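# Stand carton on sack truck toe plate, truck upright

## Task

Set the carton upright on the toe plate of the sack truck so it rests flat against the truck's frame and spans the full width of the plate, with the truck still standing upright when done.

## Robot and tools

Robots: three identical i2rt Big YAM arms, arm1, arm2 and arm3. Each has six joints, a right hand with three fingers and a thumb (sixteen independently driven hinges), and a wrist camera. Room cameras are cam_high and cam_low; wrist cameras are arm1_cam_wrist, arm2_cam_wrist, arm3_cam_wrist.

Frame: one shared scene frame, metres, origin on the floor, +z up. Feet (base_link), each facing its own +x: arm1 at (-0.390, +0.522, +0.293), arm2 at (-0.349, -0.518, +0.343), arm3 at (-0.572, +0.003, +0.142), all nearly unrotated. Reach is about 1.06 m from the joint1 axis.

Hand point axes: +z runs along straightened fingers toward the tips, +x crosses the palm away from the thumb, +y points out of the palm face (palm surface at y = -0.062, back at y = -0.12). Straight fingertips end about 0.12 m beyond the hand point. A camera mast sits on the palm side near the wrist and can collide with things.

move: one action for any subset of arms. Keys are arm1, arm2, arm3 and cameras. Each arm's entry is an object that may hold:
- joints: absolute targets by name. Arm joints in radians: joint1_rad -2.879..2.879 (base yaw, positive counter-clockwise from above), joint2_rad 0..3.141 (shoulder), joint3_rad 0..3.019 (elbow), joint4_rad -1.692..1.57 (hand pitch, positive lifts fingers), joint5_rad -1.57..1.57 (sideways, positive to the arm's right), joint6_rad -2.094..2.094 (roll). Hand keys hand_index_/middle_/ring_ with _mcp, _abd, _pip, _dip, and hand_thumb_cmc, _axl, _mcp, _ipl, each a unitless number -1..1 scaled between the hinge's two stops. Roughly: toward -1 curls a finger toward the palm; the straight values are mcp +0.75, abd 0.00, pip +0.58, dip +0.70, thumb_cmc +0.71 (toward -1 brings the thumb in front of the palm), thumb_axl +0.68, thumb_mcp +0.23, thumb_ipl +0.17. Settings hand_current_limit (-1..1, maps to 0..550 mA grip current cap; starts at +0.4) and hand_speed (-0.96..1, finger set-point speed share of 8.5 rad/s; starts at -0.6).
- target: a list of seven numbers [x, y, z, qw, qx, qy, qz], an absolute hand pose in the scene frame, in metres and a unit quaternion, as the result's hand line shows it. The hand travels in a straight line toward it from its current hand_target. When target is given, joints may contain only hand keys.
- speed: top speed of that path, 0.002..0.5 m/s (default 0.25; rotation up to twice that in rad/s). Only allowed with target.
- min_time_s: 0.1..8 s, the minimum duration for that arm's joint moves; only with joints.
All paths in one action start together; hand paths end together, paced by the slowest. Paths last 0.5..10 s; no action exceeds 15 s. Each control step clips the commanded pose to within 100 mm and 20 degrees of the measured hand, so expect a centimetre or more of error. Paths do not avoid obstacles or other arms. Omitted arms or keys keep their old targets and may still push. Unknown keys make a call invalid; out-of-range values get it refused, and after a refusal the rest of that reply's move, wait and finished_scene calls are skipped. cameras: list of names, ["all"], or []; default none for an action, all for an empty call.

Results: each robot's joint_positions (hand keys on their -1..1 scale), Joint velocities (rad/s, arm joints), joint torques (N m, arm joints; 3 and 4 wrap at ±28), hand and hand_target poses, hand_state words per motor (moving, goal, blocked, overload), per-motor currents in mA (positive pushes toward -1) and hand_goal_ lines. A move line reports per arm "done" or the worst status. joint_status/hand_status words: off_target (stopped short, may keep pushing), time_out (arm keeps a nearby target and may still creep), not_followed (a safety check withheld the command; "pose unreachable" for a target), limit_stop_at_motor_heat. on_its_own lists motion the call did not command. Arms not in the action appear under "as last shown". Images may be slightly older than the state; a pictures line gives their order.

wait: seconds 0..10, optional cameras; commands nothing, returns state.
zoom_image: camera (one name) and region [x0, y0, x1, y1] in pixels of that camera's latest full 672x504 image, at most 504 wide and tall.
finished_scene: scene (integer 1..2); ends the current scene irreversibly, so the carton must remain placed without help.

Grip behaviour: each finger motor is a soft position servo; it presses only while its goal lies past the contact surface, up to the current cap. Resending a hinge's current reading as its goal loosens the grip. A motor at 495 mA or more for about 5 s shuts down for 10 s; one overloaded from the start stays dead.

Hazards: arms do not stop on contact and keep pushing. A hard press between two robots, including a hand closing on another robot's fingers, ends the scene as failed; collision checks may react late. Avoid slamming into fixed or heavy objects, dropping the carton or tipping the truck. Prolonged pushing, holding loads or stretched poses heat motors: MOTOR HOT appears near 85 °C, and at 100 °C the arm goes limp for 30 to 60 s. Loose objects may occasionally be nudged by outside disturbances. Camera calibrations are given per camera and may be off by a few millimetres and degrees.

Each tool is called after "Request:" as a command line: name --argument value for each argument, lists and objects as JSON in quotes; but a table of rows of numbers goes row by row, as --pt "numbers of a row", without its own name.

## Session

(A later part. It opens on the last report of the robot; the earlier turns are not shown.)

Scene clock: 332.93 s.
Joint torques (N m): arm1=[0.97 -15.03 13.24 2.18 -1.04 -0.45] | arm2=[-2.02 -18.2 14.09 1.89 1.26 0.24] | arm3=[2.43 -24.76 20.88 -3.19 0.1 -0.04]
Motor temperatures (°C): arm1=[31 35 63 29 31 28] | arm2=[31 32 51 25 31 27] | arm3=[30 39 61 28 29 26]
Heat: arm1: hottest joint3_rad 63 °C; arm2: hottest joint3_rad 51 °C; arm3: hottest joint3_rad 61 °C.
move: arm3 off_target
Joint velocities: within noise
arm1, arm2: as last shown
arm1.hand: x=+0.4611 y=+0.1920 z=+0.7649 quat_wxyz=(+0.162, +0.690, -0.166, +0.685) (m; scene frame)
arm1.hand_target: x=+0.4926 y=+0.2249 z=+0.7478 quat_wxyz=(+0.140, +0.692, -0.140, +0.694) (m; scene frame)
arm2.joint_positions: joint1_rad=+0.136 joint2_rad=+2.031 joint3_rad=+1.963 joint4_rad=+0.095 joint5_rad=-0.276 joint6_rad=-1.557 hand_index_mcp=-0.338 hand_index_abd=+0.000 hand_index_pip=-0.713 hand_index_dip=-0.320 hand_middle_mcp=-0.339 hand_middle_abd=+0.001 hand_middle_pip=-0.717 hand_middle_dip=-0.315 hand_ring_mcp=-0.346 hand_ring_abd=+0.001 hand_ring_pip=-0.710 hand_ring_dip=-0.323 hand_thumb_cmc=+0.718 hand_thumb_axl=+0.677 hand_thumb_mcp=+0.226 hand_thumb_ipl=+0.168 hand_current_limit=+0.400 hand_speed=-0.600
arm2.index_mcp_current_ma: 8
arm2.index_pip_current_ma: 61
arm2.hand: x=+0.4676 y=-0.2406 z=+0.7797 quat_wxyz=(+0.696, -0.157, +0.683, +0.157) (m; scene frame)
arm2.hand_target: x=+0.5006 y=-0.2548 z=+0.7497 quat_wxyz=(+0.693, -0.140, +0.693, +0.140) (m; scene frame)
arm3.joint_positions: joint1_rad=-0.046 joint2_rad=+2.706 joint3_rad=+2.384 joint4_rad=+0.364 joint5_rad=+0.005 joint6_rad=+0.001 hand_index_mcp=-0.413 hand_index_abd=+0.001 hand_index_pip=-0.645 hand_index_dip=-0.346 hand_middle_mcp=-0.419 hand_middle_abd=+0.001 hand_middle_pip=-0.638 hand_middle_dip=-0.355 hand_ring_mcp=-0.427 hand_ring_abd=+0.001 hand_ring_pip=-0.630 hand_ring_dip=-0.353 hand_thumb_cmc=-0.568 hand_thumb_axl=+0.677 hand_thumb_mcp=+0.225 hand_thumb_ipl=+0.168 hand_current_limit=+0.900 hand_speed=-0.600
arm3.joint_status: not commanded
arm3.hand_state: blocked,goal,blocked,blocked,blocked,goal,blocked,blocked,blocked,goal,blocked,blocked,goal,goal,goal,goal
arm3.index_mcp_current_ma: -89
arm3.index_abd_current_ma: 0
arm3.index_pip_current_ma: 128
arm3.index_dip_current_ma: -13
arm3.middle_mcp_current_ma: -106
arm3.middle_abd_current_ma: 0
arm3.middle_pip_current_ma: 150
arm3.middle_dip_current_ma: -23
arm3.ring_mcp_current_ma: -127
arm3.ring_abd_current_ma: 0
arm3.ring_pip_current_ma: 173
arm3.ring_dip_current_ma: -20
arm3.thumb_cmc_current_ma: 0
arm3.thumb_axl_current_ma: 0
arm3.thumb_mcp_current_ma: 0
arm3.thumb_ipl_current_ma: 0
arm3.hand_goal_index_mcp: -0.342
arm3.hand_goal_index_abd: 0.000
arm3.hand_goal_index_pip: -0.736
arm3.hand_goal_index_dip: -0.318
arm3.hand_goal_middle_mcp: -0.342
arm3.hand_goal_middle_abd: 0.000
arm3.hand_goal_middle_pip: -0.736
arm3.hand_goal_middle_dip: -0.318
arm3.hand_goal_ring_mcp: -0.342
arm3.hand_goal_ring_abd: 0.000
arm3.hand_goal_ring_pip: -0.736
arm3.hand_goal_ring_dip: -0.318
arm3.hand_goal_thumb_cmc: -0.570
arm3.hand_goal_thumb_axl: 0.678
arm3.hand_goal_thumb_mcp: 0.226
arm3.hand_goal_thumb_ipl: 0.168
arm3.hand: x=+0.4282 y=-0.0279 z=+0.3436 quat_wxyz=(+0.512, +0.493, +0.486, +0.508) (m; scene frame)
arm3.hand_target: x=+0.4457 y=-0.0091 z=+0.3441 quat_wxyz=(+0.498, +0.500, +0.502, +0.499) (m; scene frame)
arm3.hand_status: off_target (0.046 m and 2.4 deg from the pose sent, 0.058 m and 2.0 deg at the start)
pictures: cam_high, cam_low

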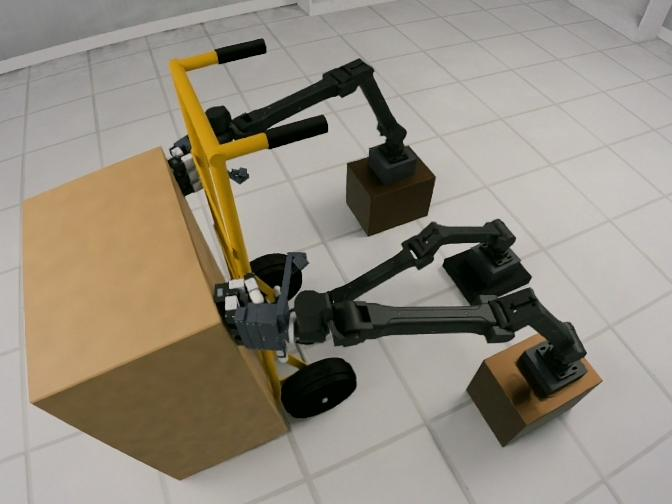

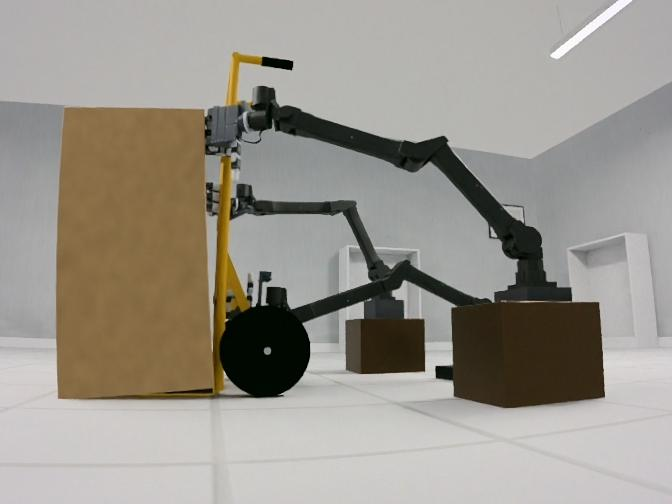

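Request:
move --arm3 '{"target": [0.50, -0.005, 0.345, 0.5, 0.5, 0.5, 0.5], "speed": 0.08}' --cameras '["cam_high", "cam_low"]'

Request:
zoom_image --camera "cam_low" --region '[140, 280, 300, 410]'

Request:
zoom_image --camera "cam_high" --region '[140, 30, 290, 180]'

Scene clock: 343.73 s.
Joint torques (N m): arm1=[0.62 -17.73 12.68 2.32 -0.99 -0.42] | arm2=[-1.61 -19.84 13.7 1.92 1.24 0.24] | arm3=[2.32 -27.69 15.75 -0.79 -0.77 -0.09]
Motor temperatures (°C): arm1=[31 35 63 29 31 28] | arm2=[31 32 51 25 31 27] | arm3=[29 40 64 28 29 26]
Heat: arm1: hottest joint3_rad 63 °C; arm2: hottest joint3_rad 51 °C; arm3: hottest joint3_rad 64 °C.
move: arm3 off_target
Joint velocities: within noise
arm1, arm2: as last shown
arm1.joint_positions: joint1_rad=-0.213 joint2_rad=+2.289 joint3_rad=+2.605 joint4_rad=-0.334 joint5_rad=+0.230 joint6_rad=+1.578 hand_index_mcp=-0.343 hand_index_abd=+0.001 hand_index_pip=-0.710 hand_index_dip=-0.322 hand_middle_mcp=-0.338 hand_middle_abd=+0.001 hand_middle_pip=-0.718 hand_middle_dip=-0.316 hand_ring_mcp=-0.341 hand_ring_abd=+0.001 hand_ring_pip=-0.713 hand_ring_dip=-0.318 hand_thumb_cmc=+0.714 hand_thumb_axl=+0.677 hand_thumb_mcp=+0.226 hand_thumb_ipl=+0.168 hand_current_limit=+0.400 hand_speed=-0.600
arm1.hand: x=+0.4677 y=+0.1929 z=+0.7519 quat_wxyz=(+0.161, +0.695, -0.164, +0.681) (m; scene frame)
arm1.hand_target: x=+0.4926 y=+0.2251 z=+0.7479 quat_wxyz=(+0.140, +0.692, -0.140, +0.694) (m; scene frame)
arm2.joint_positions: joint1_rad=+0.136 joint2_rad=+2.049 joint3_rad=+1.968 joint4_rad=+0.095 joint5_rad=-0.276 joint6_rad=-1.557 hand_index_mcp=-0.340 hand_index_abd=+0.000 hand_index_pip=-0.713 hand_index_dip=-0.320 hand_middle_mcp=-0.339 hand_middle_abd=+0.001 hand_middle_pip=-0.717 hand_middle_dip=-0.315 hand_ring_mcp=-0.342 hand_ring_abd=+0.001 hand_ring_pip=-0.710 hand_ring_dip=-0.323 hand_thumb_cmc=+0.718 hand_thumb_axl=+0.677 hand_thumb_mcp=+0.226 hand_thumb_ipl=+0.168 hand_current_limit=+0.400 hand_speed=-0.600
arm2.index_mcp_current_ma: 3
arm2.middle_mcp_current_ma: 5
arm2.ring_mcp_current_ma: 0
arm2.ring_dip_current_ma: -8
arm2.hand: x=+0.4732 y=-0.2398 z=+0.7671 quat_wxyz=(+0.691, -0.157, +0.688, +0.158) (m; scene frame)
arm2.hand_target: x=+0.5006 y=-0.2548 z=+0.7498 quat_wxyz=(+0.693, -0.140, +0.693, +0.140) (m; scene frame)
arm3.joint_positions: joint1_rad=-0.044 joint2_rad=+2.900 joint3_rad=+2.855 joint4_rad=-0.022 joint5_rad=-0.004 joint6_rad=+0.005 hand_index_mcp=-0.425 hand_index_abd=+0.001 hand_index_pip=-0.633 hand_index_dip=-0.348 hand_middle_mcp=-0.429 hand_middle_abd=+0.001 hand_middle_pip=-0.625 hand_middle_dip=-0.368 hand_ring_mcp=-0.433 hand_ring_abd=+0.001 hand_ring_pip=-0.619 hand_ring_dip=-0.364 hand_thumb_cmc=-0.568 hand_thumb_axl=+0.677 hand_thumb_mcp=+0.225 hand_thumb_ipl=+0.168 hand_current_limit=+0.900 hand_speed=-0.600
arm3.joint_status: not commanded
arm3.hand_state: blocked,goal,blocked,blocked,blocked,goal,blocked,blocked,blocked,goal,blocked,blocked,goal,goal,goal,goal
arm3.index_mcp_current_ma: -121
arm3.index_abd_current_ma: 0
arm3.index_pip_current_ma: 163
arm3.index_dip_current_ma: -15
arm3.middle_mcp_current_ma: -133
arm3.middle_abd_current_ma: 0
arm3.middle_pip_current_ma: 188
arm3.middle_dip_current_ma: -40
arm3.ring_mcp_current_ma: -145
arm3.ring_abd_current_ma: 0
arm3.ring_pip_current_ma: 209
arm3.ring_dip_current_ma: -35
arm3.thumb_cmc_current_ma: 0
arm3.thumb_axl_current_ma: 0
arm3.thumb_mcp_current_ma: 0
arm3.thumb_ipl_current_ma: 0
arm3.hand_goal_index_mcp: -0.342
arm3.hand_goal_index_abd: 0.000
arm3.hand_goal_index_pip: -0.736
arm3.hand_goal_index_dip: -0.318
arm3.hand_goal_middle_mcp: -0.342
arm3.hand_goal_middle_abd: 0.000
arm3.hand_goal_middle_pip: -0.736
arm3.hand_goal_middle_dip: -0.318
arm3.hand_goal_ring_mcp: -0.342
arm3.hand_goal_ring_abd: 0.000
arm3.hand_goal_ring_pip: -0.736
arm3.hand_goal_ring_dip: -0.318
arm3.hand_goal_thumb_cmc: -0.570
arm3.hand_goal_thumb_axl: 0.678
arm3.hand_goal_thumb_mcp: 0.226
arm3.hand_goal_thumb_ipl: 0.168
arm3.hand: x=+0.4685 y=-0.0254 z=+0.3465 quat_wxyz=(+0.481, +0.519, +0.515, +0.485) (m; scene frame)
arm3.hand_target: x=+0.4722 y=-0.0045 z=+0.3430 quat_wxyz=(+0.465, +0.516, +0.534, +0.482) (m; scene frame)
arm3.hand_status: off_target (0.038 m and 3.9 deg from the pose sent, 0.075 m and 2.4 deg at the start)
pictures: cam_high, cam_low

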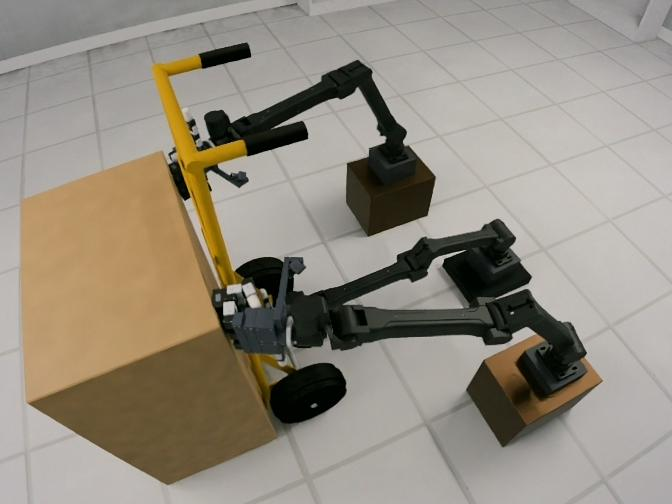

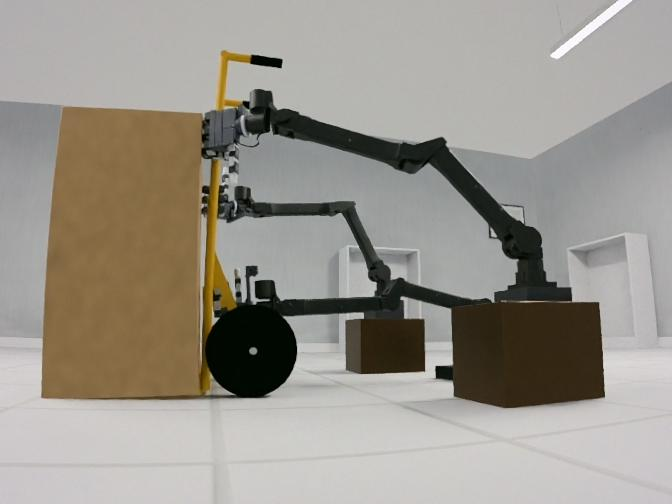

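Scaled by 3.150 from the camera's 672x504 image, which has a finer 960x720 frame.

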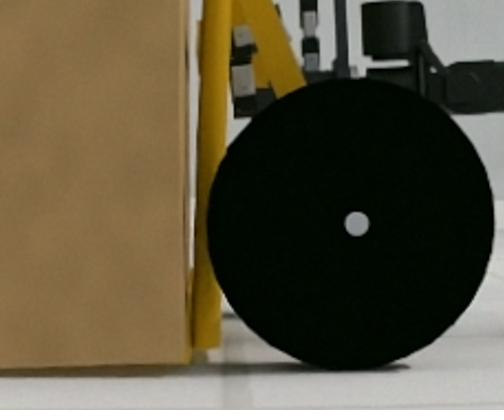

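Scaled by 3.360 from the camera's 672x504 image, which has a finer 960x720 frame.

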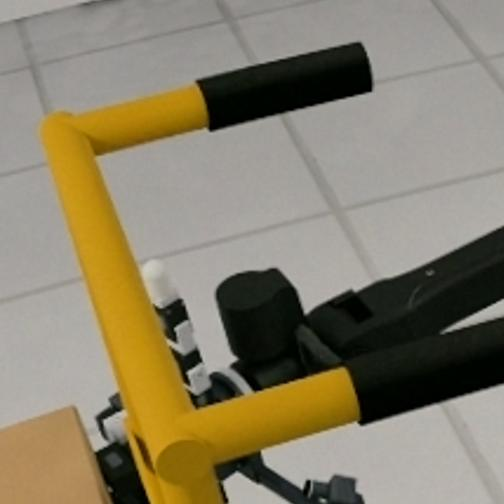

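Request:
move --arm3 '{"target": [0.44, -0.02, 0.34, 0.5, 0.5, 0.5, 0.5], "speed": 0.08}'

Request:
move --arm1 '{"target": [0.455, 0.225, 0.752, 0.1405, 0.693, -0.1405, 0.693], "speed": 0.025}' --arm2 '{"target": [0.460, -0.256, 0.755, 0.693, -0.1405, 0.693, 0.1405], "speed": 0.025}' --cameras '["cam_high", "cam_low"]'

Scene clock: 357.50 s.
Joint torques (N m): arm1=[0.79 -16.67 12.66 2.62 -0.96 -0.42] | arm2=[-1.67 -20.25 13.81 1.94 1.25 0.23] | arm3=[1.2 -29.27 10.02 3.11 -0.11 -0.1]
Motor temperatures (°C): arm1=[31 35 64 29 30 28] | arm2=[31 32 51 25 31 27] | arm3=[29 41 63 28 29 26]
Heat: arm1: hottest joint3_rad 64 °C; arm2: hottest joint3_rad 51 °C; arm3: hottest joint3_rad 63 °C.
move: arm3 off_target
Joint velocities: within noise
arm1, arm2: as last shown
arm3.joint_positions: joint1_rad=-0.043 joint2_rad=+2.744 joint3_rad=+2.466 joint4_rad=+0.255 joint5_rad=+0.001 joint6_rad=+0.006 hand_index_mcp=-0.340 hand_index_abd=+0.001 hand_index_pip=-0.714 hand_index_dip=-0.310 hand_middle_mcp=-0.339 hand_middle_abd=+0.001 hand_middle_pip=-0.715 hand_middle_dip=-0.310 hand_ring_mcp=-0.340 hand_ring_abd=+0.001 hand_ring_pip=-0.715 hand_ring_dip=-0.308 hand_thumb_cmc=-0.568 hand_thumb_axl=+0.677 hand_thumb_mcp=+0.225 hand_thumb_ipl=+0.168 hand_current_limit=+0.900 hand_speed=-0.600
arm3.joint_status: not commanded
arm3.hand_state: goal,goal,blocked,goal,goal,goal,blocked,goal,goal,goal,blocked,goal,goal,goal,goal,goal
arm3.index_mcp_current_ma: 0
arm3.index_abd_current_ma: 0
arm3.index_pip_current_ma: 8
arm3.index_dip_current_ma: 1
arm3.middle_mcp_current_ma: 0
arm3.middle_abd_current_ma: 0
arm3.middle_pip_current_ma: 8
arm3.middle_dip_current_ma: 1
arm3.ring_mcp_current_ma: 0
arm3.ring_abd_current_ma: 0
arm3.ring_pip_current_ma: 7
arm3.ring_dip_current_ma: 2
arm3.thumb_cmc_current_ma: 0
arm3.thumb_axl_current_ma: 0
arm3.thumb_mcp_current_ma: 0
arm3.thumb_ipl_current_ma: 0
arm3.hand_goal_index_mcp: -0.342
arm3.hand_goal_index_abd: 0.000
arm3.hand_goal_index_pip: -0.736
arm3.hand_goal_index_dip: -0.318
arm3.hand_goal_middle_mcp: -0.342
arm3.hand_goal_middle_abd: 0.000
arm3.hand_goal_middle_pip: -0.736
arm3.hand_goal_middle_dip: -0.318
arm3.hand_goal_ring_mcp: -0.342
arm3.hand_goal_ring_abd: 0.000
arm3.hand_goal_ring_pip: -0.736
arm3.hand_goal_ring_dip: -0.318
arm3.hand_goal_thumb_cmc: -0.570
arm3.hand_goal_thumb_axl: 0.678
arm3.hand_goal_thumb_mcp: 0.226
arm3.hand_goal_thumb_ipl: 0.168
arm3.hand: x=+0.4424 y=-0.0249 z=+0.3292 quat_wxyz=(+0.493, +0.509, +0.503, +0.495) (m; scene frame)
arm3.hand_target: x=+0.4405 y=-0.0200 z=+0.3400 quat_wxyz=(+0.500, +0.500, +0.500, +0.500) (m; scene frame)
arm3.hand_status: off_target (0.012 m and 1.5 deg from the pose sent, 0.030 m and 3.9 deg at the start)
pictures: none

Scene clock: 359.80 s.
Joint torques (N m): arm1=[0.67 -21.83 8.79 2.7 -0.3 -0.48] | arm2=[-1.32 -24.29 9.14 2.69 0.14 0.25] | arm3=[1.2 -29.27 10 3.12 -0.11 -0.1]
Motor temperatures (°C): arm1=[31 35 63 29 30 28] | arm2=[31 32 51 25 31 27] | arm3=[29 41 62 28 29 26]
Heat: arm1: hottest joint3_rad 63 °C; arm2: hottest joint3_rad 51 °C; arm3: hottest joint3_rad 62 °C.
move: arm1 off_target; arm2 done
Joint velocities: within noise
arm1.joint_positions: joint1_rad=-0.214 joint2_rad=+2.158 joint3_rad=+2.322 joint4_rad=-0.199 joint5_rad=+0.202 joint6_rad=+1.578 hand_index_mcp=-0.337 hand_index_abd=+0.001 hand_index_pip=-0.715 hand_index_dip=-0.318 hand_middle_mcp=-0.336 hand_middle_abd=+0.001 hand_middle_pip=-0.718 hand_middle_dip=-0.316 hand_ring_mcp=-0.340 hand_ring_abd=+0.001 hand_ring_pip=-0.713 hand_ring_dip=-0.318 hand_thumb_cmc=+0.714 hand_thumb_axl=+0.677 hand_thumb_mcp=+0.226 hand_thumb_ipl=+0.168 hand_current_limit=+0.400 hand_speed=-0.600
arm1.joint_status: not commanded
arm1.hand_state: goal,goal,blocked,goal,goal,goal,goal,goal,goal,goal,blocked,goal,goal,goal,goal,goal
arm1.index_mcp_current_ma: 1
arm1.index_abd_current_ma: 0
arm1.index_pip_current_ma: 7
arm1.index_dip_current_ma: 0
arm1.middle_mcp_current_ma: 1
arm1.middle_abd_current_ma: 0
arm1.middle_pip_current_ma: 5
arm1.middle_dip_current_ma: 0
arm1.ring_mcp_current_ma: 0
arm1.ring_abd_current_ma: 0
arm1.ring_pip_current_ma: 8
arm1.ring_dip_current_ma: 0
arm1.thumb_cmc_current_ma: 0
arm1.thumb_axl_current_ma: 0
arm1.thumb_mcp_current_ma: 0
arm1.thumb_ipl_current_ma: 0
arm1.hand_goal_index_mcp: -0.342
arm1.hand_goal_index_abd: 0.000
arm1.hand_goal_index_pip: -0.736
arm1.hand_goal_index_dip: -0.318
arm1.hand_goal_middle_mcp: -0.342
arm1.hand_goal_middle_abd: 0.000
arm1.hand_goal_middle_pip: -0.736
arm1.hand_goal_middle_dip: -0.318
arm1.hand_goal_ring_mcp: -0.342
arm1.hand_goal_ring_abd: 0.000
arm1.hand_goal_ring_pip: -0.736
arm1.hand_goal_ring_dip: -0.318
arm1.hand_goal_thumb_cmc: 0.714
arm1.hand_goal_thumb_axl: 0.678
arm1.hand_goal_thumb_mcp: 0.226
arm1.hand_goal_thumb_ipl: 0.168
arm1.hand: x=+0.4512 y=+0.2000 z=+0.7293 quat_wxyz=(+0.151, +0.703, -0.155, +0.677) (m; scene frame)
arm1.hand_target: x=+0.4544 y=+0.2248 z=+0.7520 quat_wxyz=(+0.140, +0.693, -0.141, +0.693) (m; scene frame)
arm1.hand_status: off_target (0.034 m and 3.0 deg from the pose sent, 0.035 m and 3.8 deg at the start)
arm2.joint_positions: joint1_rad=+0.137 joint2_rad=+1.989 joint3_rad=+1.844 joint4_rad=+0.137 joint5_rad=-0.244 joint6_rad=-1.559 hand_index_mcp=-0.338 hand_index_abd=+0.000 hand_index_pip=-0.713 hand_index_dip=-0.320 hand_middle_mcp=-0.336 hand_middle_abd=+0.001 hand_middle_pip=-0.717 hand_middle_dip=-0.315 hand_ring_mcp=-0.337 hand_ring_abd=+0.001 hand_ring_pip=-0.715 hand_ring_dip=-0.318 hand_thumb_cmc=+0.718 hand_thumb_axl=+0.677 hand_thumb_mcp=+0.226 hand_thumb_ipl=+0.168 hand_current_limit=+0.400 hand_speed=-0.600
arm2.joint_status: not commanded
arm2.hand_state: goal,goal,blocked,goal,goal,goal,goal,goal,goal,goal,blocked,goal,goal,goal,goal,goal
arm2.index_mcp_current_ma: 8
arm2.index_abd_current_ma: 0
arm2.index_pip_current_ma: 61
arm2.index_dip_current_ma: -2
arm2.middle_mcp_current_ma: 12
arm2.middle_abd_current_ma: 0
arm2.middle_pip_current_ma: 49
arm2.middle_dip_current_ma: 4
arm2.ring_mcp_current_ma: 11
arm2.ring_abd_current_ma: 1
arm2.ring_pip_current_ma: 55
arm2.ring_dip_current_ma: 0
arm2.thumb_cmc_current_ma: 6
arm2.thumb_axl_current_ma: -1
arm2.thumb_mcp_current_ma: 0
arm2.thumb_ipl_current_ma: 0
arm2.hand_goal_index_mcp: -0.342
arm2.hand_goal_index_abd: 0.000
arm2.hand_goal_index_pip: -0.736
arm2.hand_goal_index_dip: -0.318
arm2.hand_goal_middle_mcp: -0.342
arm2.hand_goal_middle_abd: 0.000
arm2.hand_goal_middle_pip: -0.736
arm2.hand_goal_middle_dip: -0.318
arm2.hand_goal_ring_mcp: -0.342
arm2.hand_goal_ring_abd: 0.000
arm2.hand_goal_ring_pip: -0.736
arm2.hand_goal_ring_dip: -0.318
arm2.hand_goal_thumb_cmc: 0.714
arm2.hand_goal_thumb_axl: 0.678
arm2.hand_goal_thumb_mcp: 0.226
arm2.hand_goal_thumb_ipl: 0.168
arm2.hand: x=+0.4572 y=-0.2469 z=+0.7514 quat_wxyz=(+0.686, -0.146, +0.698, +0.146) (m; scene frame)
arm2.hand_target: x=+0.4599 y=-0.2559 z=+0.7549 quat_wxyz=(+0.693, -0.141, +0.693, +0.141) (m; scene frame)
arm2.hand_status: done (0.010 m and 1.4 deg from the pose sent, 0.024 m and 2.8 deg at the start)
arm3: as last shown
pictures: cam_high, cam_low

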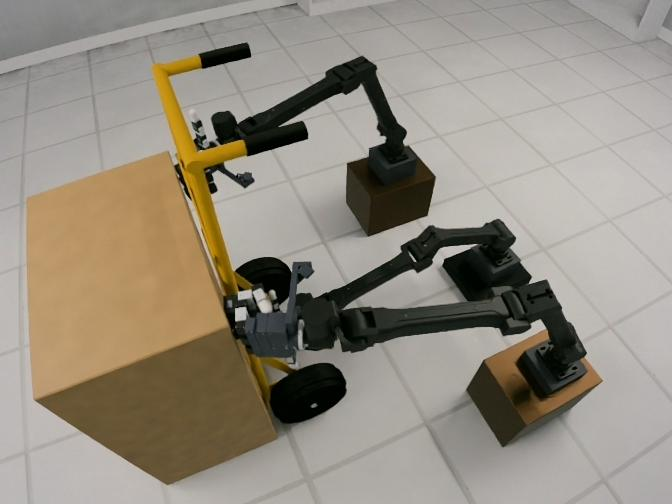

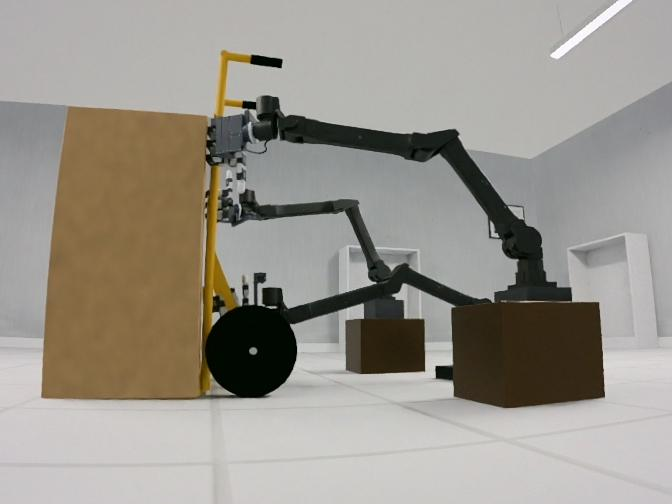

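Request:
move --arm1 '{"target": [0.40, 0.24, 0.752, 0.1405, 0.693, -0.1405, 0.693], "speed": 0.03}' --arm2 '{"target": [0.405, -0.27, 0.755, 0.693, -0.1405, 0.693, 0.1405], "speed": 0.03}' --cameras '["cam_high", "cam_low"]'

Request:
zoom_image --camera "cam_low" --region '[140, 280, 300, 410]'

Request:
zoom_image --camera "cam_low" --region '[140, 80, 300, 240]'

Scene clock: 365.37 s.
Joint torques (N m): arm1=[-0.97 -21.25 9.21 2.86 0.08 -0.41] | arm2=[-1.03 -22.24 8.98 2.73 -0.23 0.26] | arm3=[1.2 -29.27 10.02 3.11 -0.11 -0.1]
Motor temperatures (°C): arm1=[31 36 60 29 30 28] | arm2=[31 33 50 25 30 27] | arm3=[29 42 60 28 29 26]
Heat: arm1: hottest joint3_rad 60 °C; arm2: hottest joint3_rad 50 °C; arm3: hottest joint3_rad 60 °C.
move: arm1 off_target; arm2 done
Joint velocities: within noise
arm1.joint_positions: joint1_rad=-0.192 joint2_rad=+1.972 joint3_rad=+1.988 joint4_rad=-0.081 joint5_rad=+0.195 joint6_rad=+1.578 hand_index_mcp=-0.337 hand_index_abd=+0.001 hand_index_pip=-0.715 hand_index_dip=-0.318 hand_middle_mcp=-0.335 hand_middle_abd=+0.001 hand_middle_pip=-0.718 hand_middle_dip=-0.316 hand_ring_mcp=-0.337 hand_ring_abd=+0.001 hand_ring_pip=-0.715 hand_ring_dip=-0.317 hand_thumb_cmc=+0.714 hand_thumb_axl=+0.677 hand_thumb_mcp=+0.226 hand_thumb_ipl=+0.168 hand_current_limit=+0.400 hand_speed=-0.600
arm1.joint_status: not commanded
arm1.hand_state: goal,goal,blocked,goal,goal,goal,goal,goal,goal,goal,blocked,goal,goal,goal,goal,goal
arm1.index_mcp_current_ma: 1
arm1.index_abd_current_ma: 0
arm1.index_pip_current_ma: 7
arm1.index_dip_current_ma: 0
arm1.middle_mcp_current_ma: 1
arm1.middle_abd_current_ma: 0
arm1.middle_pip_current_ma: 5
arm1.middle_dip_current_ma: 0
arm1.ring_mcp_current_ma: 0
arm1.ring_abd_current_ma: 0
arm1.ring_pip_current_ma: 7
arm1.ring_dip_current_ma: 0
arm1.thumb_cmc_current_ma: 0
arm1.thumb_axl_current_ma: 0
arm1.thumb_mcp_current_ma: 0
arm1.thumb_ipl_current_ma: 0
arm1.hand_goal_index_mcp: -0.342
arm1.hand_goal_index_abd: 0.000
arm1.hand_goal_index_pip: -0.736
arm1.hand_goal_index_dip: -0.318
arm1.hand_goal_middle_mcp: -0.342
arm1.hand_goal_middle_abd: 0.000
arm1.hand_goal_middle_pip: -0.736
arm1.hand_goal_middle_dip: -0.318
arm1.hand_goal_ring_mcp: -0.342
arm1.hand_goal_ring_abd: 0.000
arm1.hand_goal_ring_pip: -0.736
arm1.hand_goal_ring_dip: -0.318
arm1.hand_goal_thumb_cmc: 0.714
arm1.hand_goal_thumb_axl: 0.678
arm1.hand_goal_thumb_mcp: 0.226
arm1.hand_goal_thumb_ipl: 0.168
arm1.hand: x=+0.4083 y=+0.2302 z=+0.7103 quat_wxyz=(+0.141, +0.716, -0.145, +0.668) (m; scene frame)
arm1.hand_target: x=+0.3994 y=+0.2396 z=+0.7516 quat_wxyz=(+0.141, +0.693, -0.141, +0.693) (m; scene frame)
arm1.hand_status: off_target (0.044 m and 3.9 deg from the pose sent, 0.069 m and 3.0 deg at the start)
arm2.joint_positions: joint1_rad=+0.127 joint2_rad=+1.841 joint3_rad=+1.613 joint4_rad=+0.214 joint5_rad=-0.242 joint6_rad=-1.559 hand_index_mcp=-0.336 hand_index_abd=+0.000 hand_index_pip=-0.715 hand_index_dip=-0.318 hand_middle_mcp=-0.336 hand_middle_abd=+0.001 hand_middle_pip=-0.717 hand_middle_dip=-0.315 hand_ring_mcp=-0.337 hand_ring_abd=+0.001 hand_ring_pip=-0.715 hand_ring_dip=-0.318 hand_thumb_cmc=+0.718 hand_thumb_axl=+0.677 hand_thumb_mcp=+0.226 hand_thumb_ipl=+0.168 hand_current_limit=+0.400 hand_speed=-0.600
arm2.joint_status: not commanded
arm2.hand_state: goal,goal,blocked,goal,goal,goal,goal,goal,goal,goal,blocked,goal,goal,goal,goal,goal
arm2.index_mcp_current_ma: 12
arm2.index_abd_current_ma: 0
arm2.index_pip_current_ma: 56
arm2.index_dip_current_ma: 0
arm2.middle_mcp_current_ma: 13
arm2.middle_abd_current_ma: 0
arm2.middle_pip_current_ma: 49
arm2.middle_dip_current_ma: 4
arm2.ring_mcp_current_ma: 11
arm2.ring_abd_current_ma: 1
arm2.ring_pip_current_ma: 55
arm2.ring_dip_current_ma: 0
arm2.thumb_cmc_current_ma: 6
arm2.thumb_axl_current_ma: -1
arm2.thumb_mcp_current_ma: 0
arm2.thumb_ipl_current_ma: 0
arm2.hand_goal_index_mcp: -0.342
arm2.hand_goal_index_abd: 0.000
arm2.hand_goal_index_pip: -0.736
arm2.hand_goal_index_dip: -0.318
arm2.hand_goal_middle_mcp: -0.342
arm2.hand_goal_middle_abd: 0.000
arm2.hand_goal_middle_pip: -0.736
arm2.hand_goal_middle_dip: -0.318
arm2.hand_goal_ring_mcp: -0.342
arm2.hand_goal_ring_abd: 0.000
arm2.hand_goal_ring_pip: -0.736
arm2.hand_goal_ring_dip: -0.318
arm2.hand_goal_thumb_cmc: 0.714
arm2.hand_goal_thumb_axl: 0.678
arm2.hand_goal_thumb_mcp: 0.226
arm2.hand_goal_thumb_ipl: 0.168
arm2.hand: x=+0.4054 y=-0.2641 z=+0.7480 quat_wxyz=(+0.684, -0.142, +0.701, +0.142) (m; scene frame)
arm2.hand_target: x=+0.4050 y=-0.2700 z=+0.7548 quat_wxyz=(+0.693, -0.141, +0.693, +0.141) (m; scene frame)
arm2.hand_status: done (0.009 m and 1.4 deg from the pose sent, 0.057 m and 1.4 deg at the start)
arm3: as last shown
pictures: cam_high, cam_low

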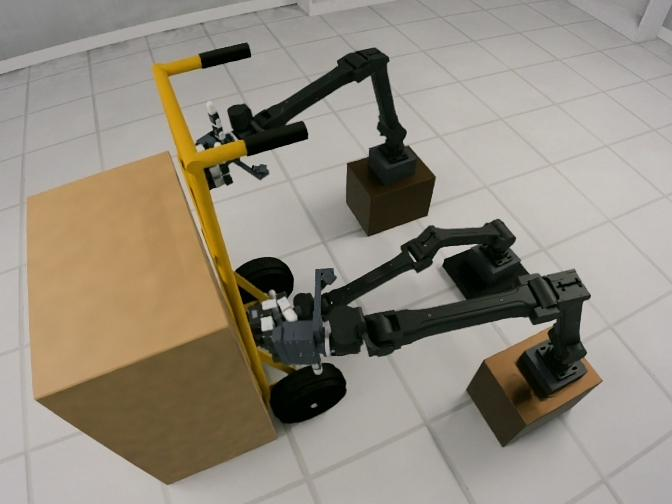

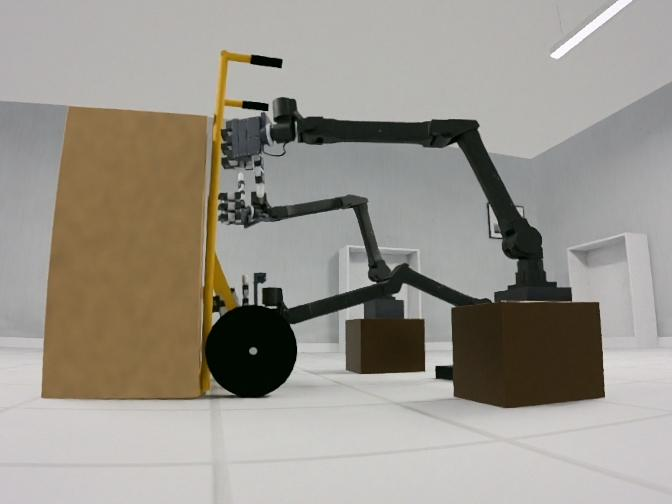

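Scaled by 3.150 from the camera's 672x504 image, which has a finer 960x720 frame.

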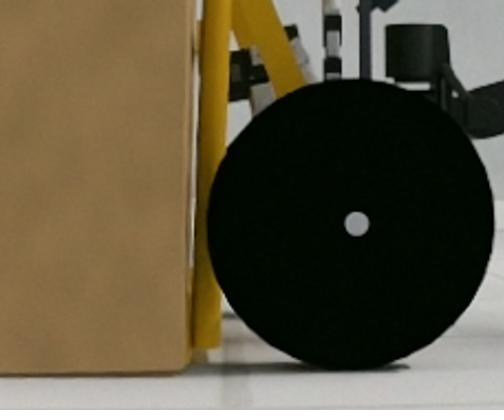

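Scaled by 3.150 from the camera's 672x504 image, which has a finer 960x720 frame.

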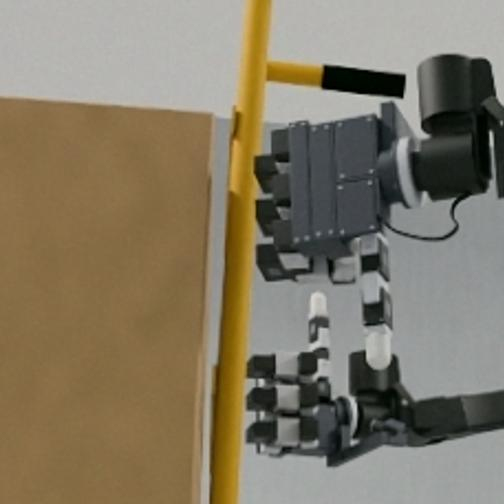

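Request:
move --arm1 '{"target": [0.28, 0.30, 0.752, 0.1405, 0.693, -0.1405, 0.693], "speed": 0.15}' --arm2 '{"target": [0.28, -0.32, 0.755, 0.693, -0.1405, 0.693, 0.1405], "speed": 0.15}' --cameras '["cam_high", "cam_low"]'

Request:
zoom_image --camera "cam_high" --region '[140, 120, 260, 240]'

Request:
zoom_image --camera "cam_high" --region '[180, 260, 320, 440]'

Request:
zoom_image --camera "cam_low" --region '[20, 340, 260, 410]'

Request:
zoom_image --camera "cam_low" --region '[140, 80, 300, 240]'

Scene clock: 381.20 s.
Joint torques (N m): arm1=[-0.56 -14.86 9.28 2.81 0.12 -0.41] | arm2=[-0.67 -15.85 8.84 2.71 -0.27 0.28] | arm3=[1.2 -29.27 10 3.11 -0.11 -0.1]
Motor temperatures (°C): arm1=[31 37 58 30 29 28] | arm2=[31 34 50 25 29 27] | arm3=[29 44 56 29 29 26]
Heat: arm1: hottest joint3_rad 58 °C; arm2: hottest joint3_rad 50 °C; arm3: hottest joint3_rad 56 °C.
move: arm1 off_target; arm2 done
Joint velocities: within noise
arm1.joint_positions: joint1_rad=-0.127 joint2_rad=+1.602 joint3_rad=+1.502 joint4_rad=+0.046 joint5_rad=+0.258 joint6_rad=+1.578 hand_index_mcp=-0.336 hand_index_abd=+0.001 hand_index_pip=-0.715 hand_index_dip=-0.318 hand_middle_mcp=-0.335 hand_middle_abd=+0.001 hand_middle_pip=-0.718 hand_middle_dip=-0.316 hand_ring_mcp=-0.337 hand_ring_abd=+0.001 hand_ring_pip=-0.715 hand_ring_dip=-0.317 hand_thumb_cmc=+0.714 hand_thumb_axl=+0.677 hand_thumb_mcp=+0.226 hand_thumb_ipl=+0.168 hand_current_limit=+0.400 hand_speed=-0.600
arm1.joint_status: not commanded
arm1.hand_state: goal,goal,blocked,goal,goal,goal,goal,goal,goal,goal,blocked,goal,goal,goal,goal,goal
arm1.index_mcp_current_ma: 1
arm1.index_abd_current_ma: 0
arm1.index_pip_current_ma: 7
arm1.index_dip_current_ma: 0
arm1.middle_mcp_current_ma: 1
arm1.middle_abd_current_ma: 0
arm1.middle_pip_current_ma: 5
arm1.middle_dip_current_ma: 0
arm1.ring_mcp_current_ma: 0
arm1.ring_abd_current_ma: 0
arm1.ring_pip_current_ma: 7
arm1.ring_dip_current_ma: 0
arm1.thumb_cmc_current_ma: 0
arm1.thumb_axl_current_ma: 0
arm1.thumb_mcp_current_ma: 0
arm1.thumb_ipl_current_ma: 0
arm1.hand_goal_index_mcp: -0.342
arm1.hand_goal_index_abd: 0.000
arm1.hand_goal_index_pip: -0.736
arm1.hand_goal_index_dip: -0.318
arm1.hand_goal_middle_mcp: -0.342
arm1.hand_goal_middle_abd: 0.000
arm1.hand_goal_middle_pip: -0.736
arm1.hand_goal_middle_dip: -0.318
arm1.hand_goal_ring_mcp: -0.342
arm1.hand_goal_ring_abd: 0.000
arm1.hand_goal_ring_pip: -0.736
arm1.hand_goal_ring_dip: -0.318
arm1.hand_goal_thumb_cmc: 0.714
arm1.hand_goal_thumb_axl: 0.678
arm1.hand_goal_thumb_mcp: 0.226
arm1.hand_goal_thumb_ipl: 0.168
arm1.hand: x=+0.2859 y=+0.2935 z=+0.7241 quat_wxyz=(+0.142, +0.712, -0.144, +0.672) (m; scene frame)
arm1.hand_target: x=+0.2796 y=+0.2999 z=+0.7520 quat_wxyz=(+0.140, +0.693, -0.141, +0.693) (m; scene frame)
arm1.hand_status: off_target (0.029 m and 3.2 deg from the pose sent, 0.152 m and 3.9 deg at the start)
arm2.joint_positions: joint1_rad=+0.065 joint2_rad=+1.511 joint3_rad=+1.189 joint4_rad=+0.312 joint5_rad=-0.302 joint6_rad=-1.559 hand_index_mcp=-0.336 hand_index_abd=+0.000 hand_index_pip=-0.715 hand_index_dip=-0.318 hand_middle_mcp=-0.336 hand_middle_abd=+0.001 hand_middle_pip=-0.717 hand_middle_dip=-0.315 hand_ring_mcp=-0.336 hand_ring_abd=+0.001 hand_ring_pip=-0.715 hand_ring_dip=-0.317 hand_thumb_cmc=+0.718 hand_thumb_axl=+0.677 hand_thumb_mcp=+0.226 hand_thumb_ipl=+0.168 hand_current_limit=+0.400 hand_speed=-0.600
arm2.joint_status: not commanded
arm2.hand_state: goal,goal,blocked,goal,goal,goal,goal,goal,goal,goal,blocked,goal,goal,goal,goal,goal
arm2.index_mcp_current_ma: 12
arm2.index_abd_current_ma: 0
arm2.index_pip_current_ma: 55
arm2.index_dip_current_ma: 0
arm2.middle_mcp_current_ma: 13
arm2.middle_abd_current_ma: 0
arm2.middle_pip_current_ma: 49
arm2.middle_dip_current_ma: 4
arm2.ring_mcp_current_ma: 12
arm2.ring_abd_current_ma: 1
arm2.ring_pip_current_ma: 55
arm2.ring_dip_current_ma: 1
arm2.thumb_cmc_current_ma: 6
arm2.thumb_axl_current_ma: -1
arm2.thumb_mcp_current_ma: 0
arm2.thumb_ipl_current_ma: 0
arm2.hand_goal_index_mcp: -0.342
arm2.hand_goal_index_abd: 0.000
arm2.hand_goal_index_pip: -0.736
arm2.hand_goal_index_dip: -0.318
arm2.hand_goal_middle_mcp: -0.342
arm2.hand_goal_middle_abd: 0.000
arm2.hand_goal_middle_pip: -0.736
arm2.hand_goal_middle_dip: -0.318
arm2.hand_goal_ring_mcp: -0.342
arm2.hand_goal_ring_abd: 0.000
arm2.hand_goal_ring_pip: -0.736
arm2.hand_goal_ring_dip: -0.318
arm2.hand_goal_thumb_cmc: 0.714
arm2.hand_goal_thumb_axl: 0.678
arm2.hand_goal_thumb_mcp: 0.226
arm2.hand_goal_thumb_ipl: 0.168
arm2.hand: x=+0.2804 y=-0.3162 z=+0.7507 quat_wxyz=(+0.686, -0.141, +0.700, +0.142) (m; scene frame)
arm2.hand_target: x=+0.2800 y=-0.3200 z=+0.7550 quat_wxyz=(+0.693, -0.140, +0.693, +0.140) (m; scene frame)
arm2.hand_status: done (0.006 m and 1.1 deg from the pose sent, 0.137 m and 1.3 deg at the start)
arm3: as last shown
pictures: cam_high, cam_low

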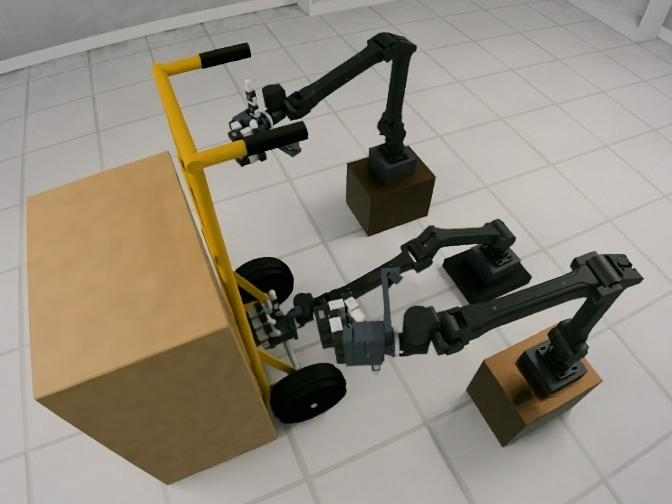

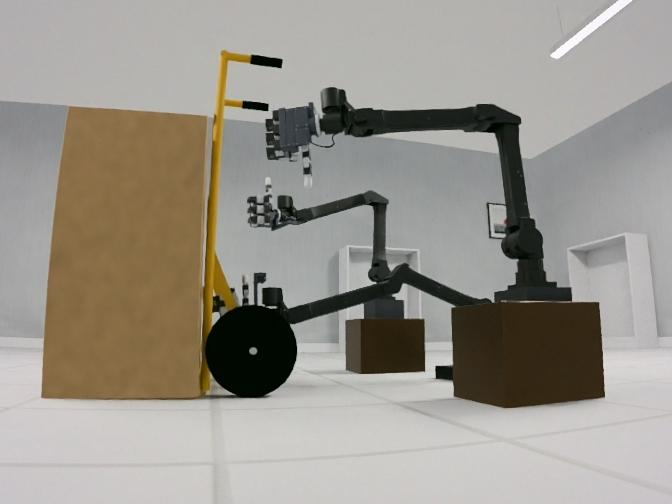

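Scaled by 4.200 from the camera's 672x504 image, which has a finer 960x720 frame.

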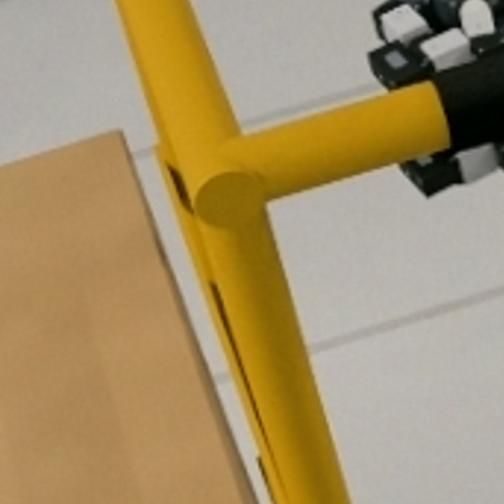

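Scaled by 2.800 from the camera's 672x504 image, which has a finer 960x720 frame.

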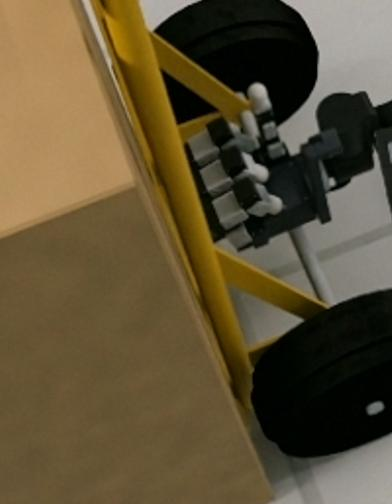

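Scaled by 2.100 from the camera's 672x504 image, which has a finer 960x720 frame.

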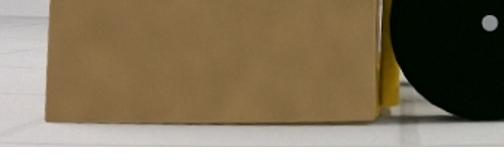

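Scaled by 3.150 from the camera's 672x504 image, which has a finer 960x720 frame.

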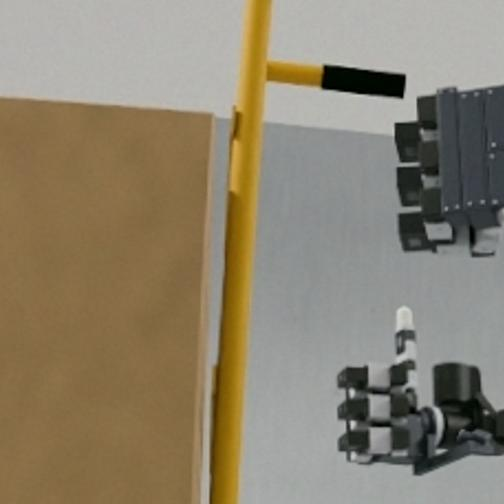

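Request:
zoom_image --camera "cam_low" --region '[150, 370, 230, 410]'

Request:
zoom_image --camera "cam_low" --region '[30, 380, 130, 410]'

Scaled by 6.300 from the camera's 672x504 image, which has a finer 960x720 frame.

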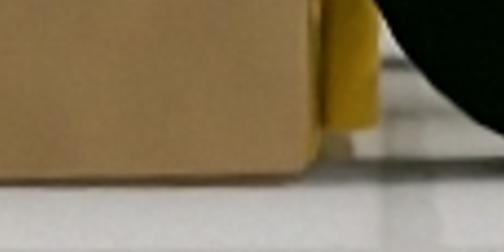

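Scaled by 5.040 from the camera's 672x504 image, which has a finer 960x720 frame.

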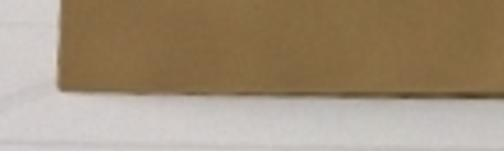

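Request:
move --arm3 '{"target": [0.33, -0.02, 0.34, 0.5, 0.5, 0.5, 0.5], "speed": 0.15}' --cameras '["cam_high", "cam_low"]'

Request:
zoom_image --camera "cam_low" --region '[150, 230, 270, 410]'

Request:
zoom_image --camera "cam_high" --region '[140, 140, 300, 440]'

Scene clock: 416.33 s.
Joint torques (N m): arm1=[-1.14 -15.38 9.2 2.85 0.14 -0.47] | arm2=[-0.91 -15.62 8.81 2.63 -0.25 0.29] | arm3=[1.2 -25.47 8.51 3.15 -0.11 -0.1]
Motor temperatures (°C): arm1=[31 36 51 30 28 28] | arm2=[31 33 46 25 28 27] | arm3=[29 46 51 29 29 26]
Heat: arm1: hottest joint3_rad 51 °C; arm2: hottest joint3_rad 46 °C; arm3: hottest joint3_rad 51 °C.
move: arm3 off_target
Joint velocities: within noise
arm1, arm2: as last shown
arm3.joint_positions: joint1_rad=-0.043 joint2_rad=+2.400 joint3_rad=+1.765 joint4_rad=+0.610 joint5_rad=+0.001 joint6_rad=+0.006 hand_index_mcp=-0.340 hand_index_abd=+0.001 hand_index_pip=-0.715 hand_index_dip=-0.310 hand_middle_mcp=-0.339 hand_middle_abd=+0.001 hand_middle_pip=-0.715 hand_middle_dip=-0.310 hand_ring_mcp=-0.340 hand_ring_abd=+0.001 hand_ring_pip=-0.715 hand_ring_dip=-0.308 hand_thumb_cmc=-0.568 hand_thumb_axl=+0.677 hand_thumb_mcp=+0.225 hand_thumb_ipl=+0.168 hand_current_limit=+0.900 hand_speed=-0.600
arm3.joint_status: not commanded
arm3.hand_state: goal,goal,blocked,goal,goal,goal,blocked,goal,goal,goal,blocked,goal,goal,goal,goal,goal
arm3.index_mcp_current_ma: 0
arm3.index_abd_current_ma: 0
arm3.index_pip_current_ma: 8
arm3.index_dip_current_ma: 1
arm3.middle_mcp_current_ma: 0
arm3.middle_abd_current_ma: 0
arm3.middle_pip_current_ma: 8
arm3.middle_dip_current_ma: 1
arm3.ring_mcp_current_ma: 0
arm3.ring_abd_current_ma: 0
arm3.ring_pip_current_ma: 7
arm3.ring_dip_current_ma: 2
arm3.thumb_cmc_current_ma: 0
arm3.thumb_axl_current_ma: 0
arm3.thumb_mcp_current_ma: 0
arm3.thumb_ipl_current_ma: 0
arm3.hand_goal_index_mcp: -0.342
arm3.hand_goal_index_abd: 0.000
arm3.hand_goal_index_pip: -0.736
arm3.hand_goal_index_dip: -0.318
arm3.hand_goal_middle_mcp: -0.342
arm3.hand_goal_middle_abd: 0.000
arm3.hand_goal_middle_pip: -0.736
arm3.hand_goal_middle_dip: -0.318
arm3.hand_goal_ring_mcp: -0.342
arm3.hand_goal_ring_abd: 0.000
arm3.hand_goal_ring_pip: -0.736
arm3.hand_goal_ring_dip: -0.318
arm3.hand_goal_thumb_cmc: -0.570
arm3.hand_goal_thumb_axl: 0.678
arm3.hand_goal_thumb_mcp: 0.226
arm3.hand_goal_thumb_ipl: 0.168
arm3.hand: x=+0.3324 y=-0.0246 z=+0.3291 quat_wxyz=(+0.492, +0.510, +0.503, +0.495) (m; scene frame)
arm3.hand_target: x=+0.3301 y=-0.0200 z=+0.3399 quat_wxyz=(+0.500, +0.500, +0.500, +0.500) (m; scene frame)
arm3.hand_status: off_target (0.012 m and 1.6 deg from the pose sent, 0.113 m and 1.5 deg at the start)
pictures: cam_high, cam_low

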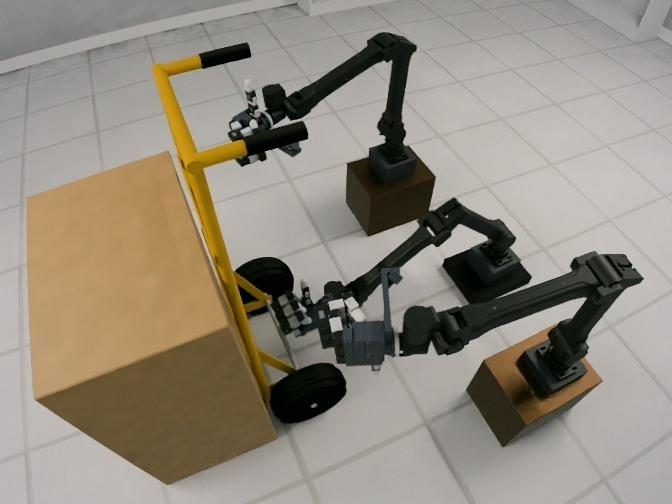

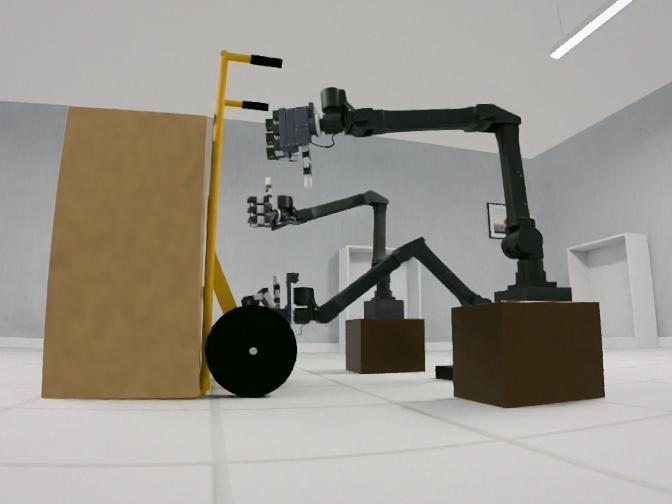

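Scaled by 2.800 from the camera's 672x504 image, which has a finer 960x720 frame.

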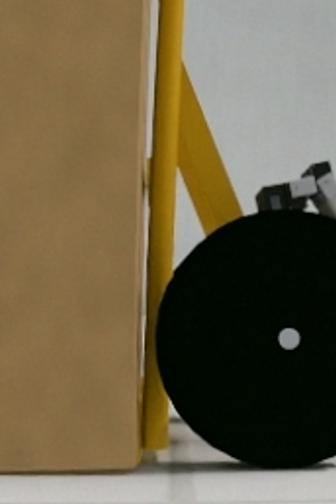

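Scaled by 1.680 from the camera's 672x504 image, which has a finer 960x720 frame.

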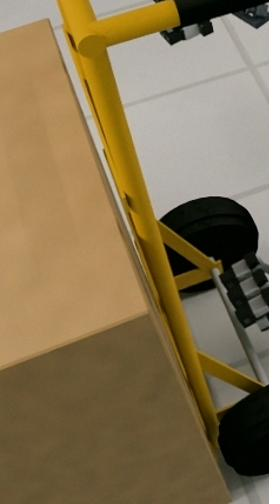

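Request:
finished_scene --scene 2

The scene is finished: the task was done.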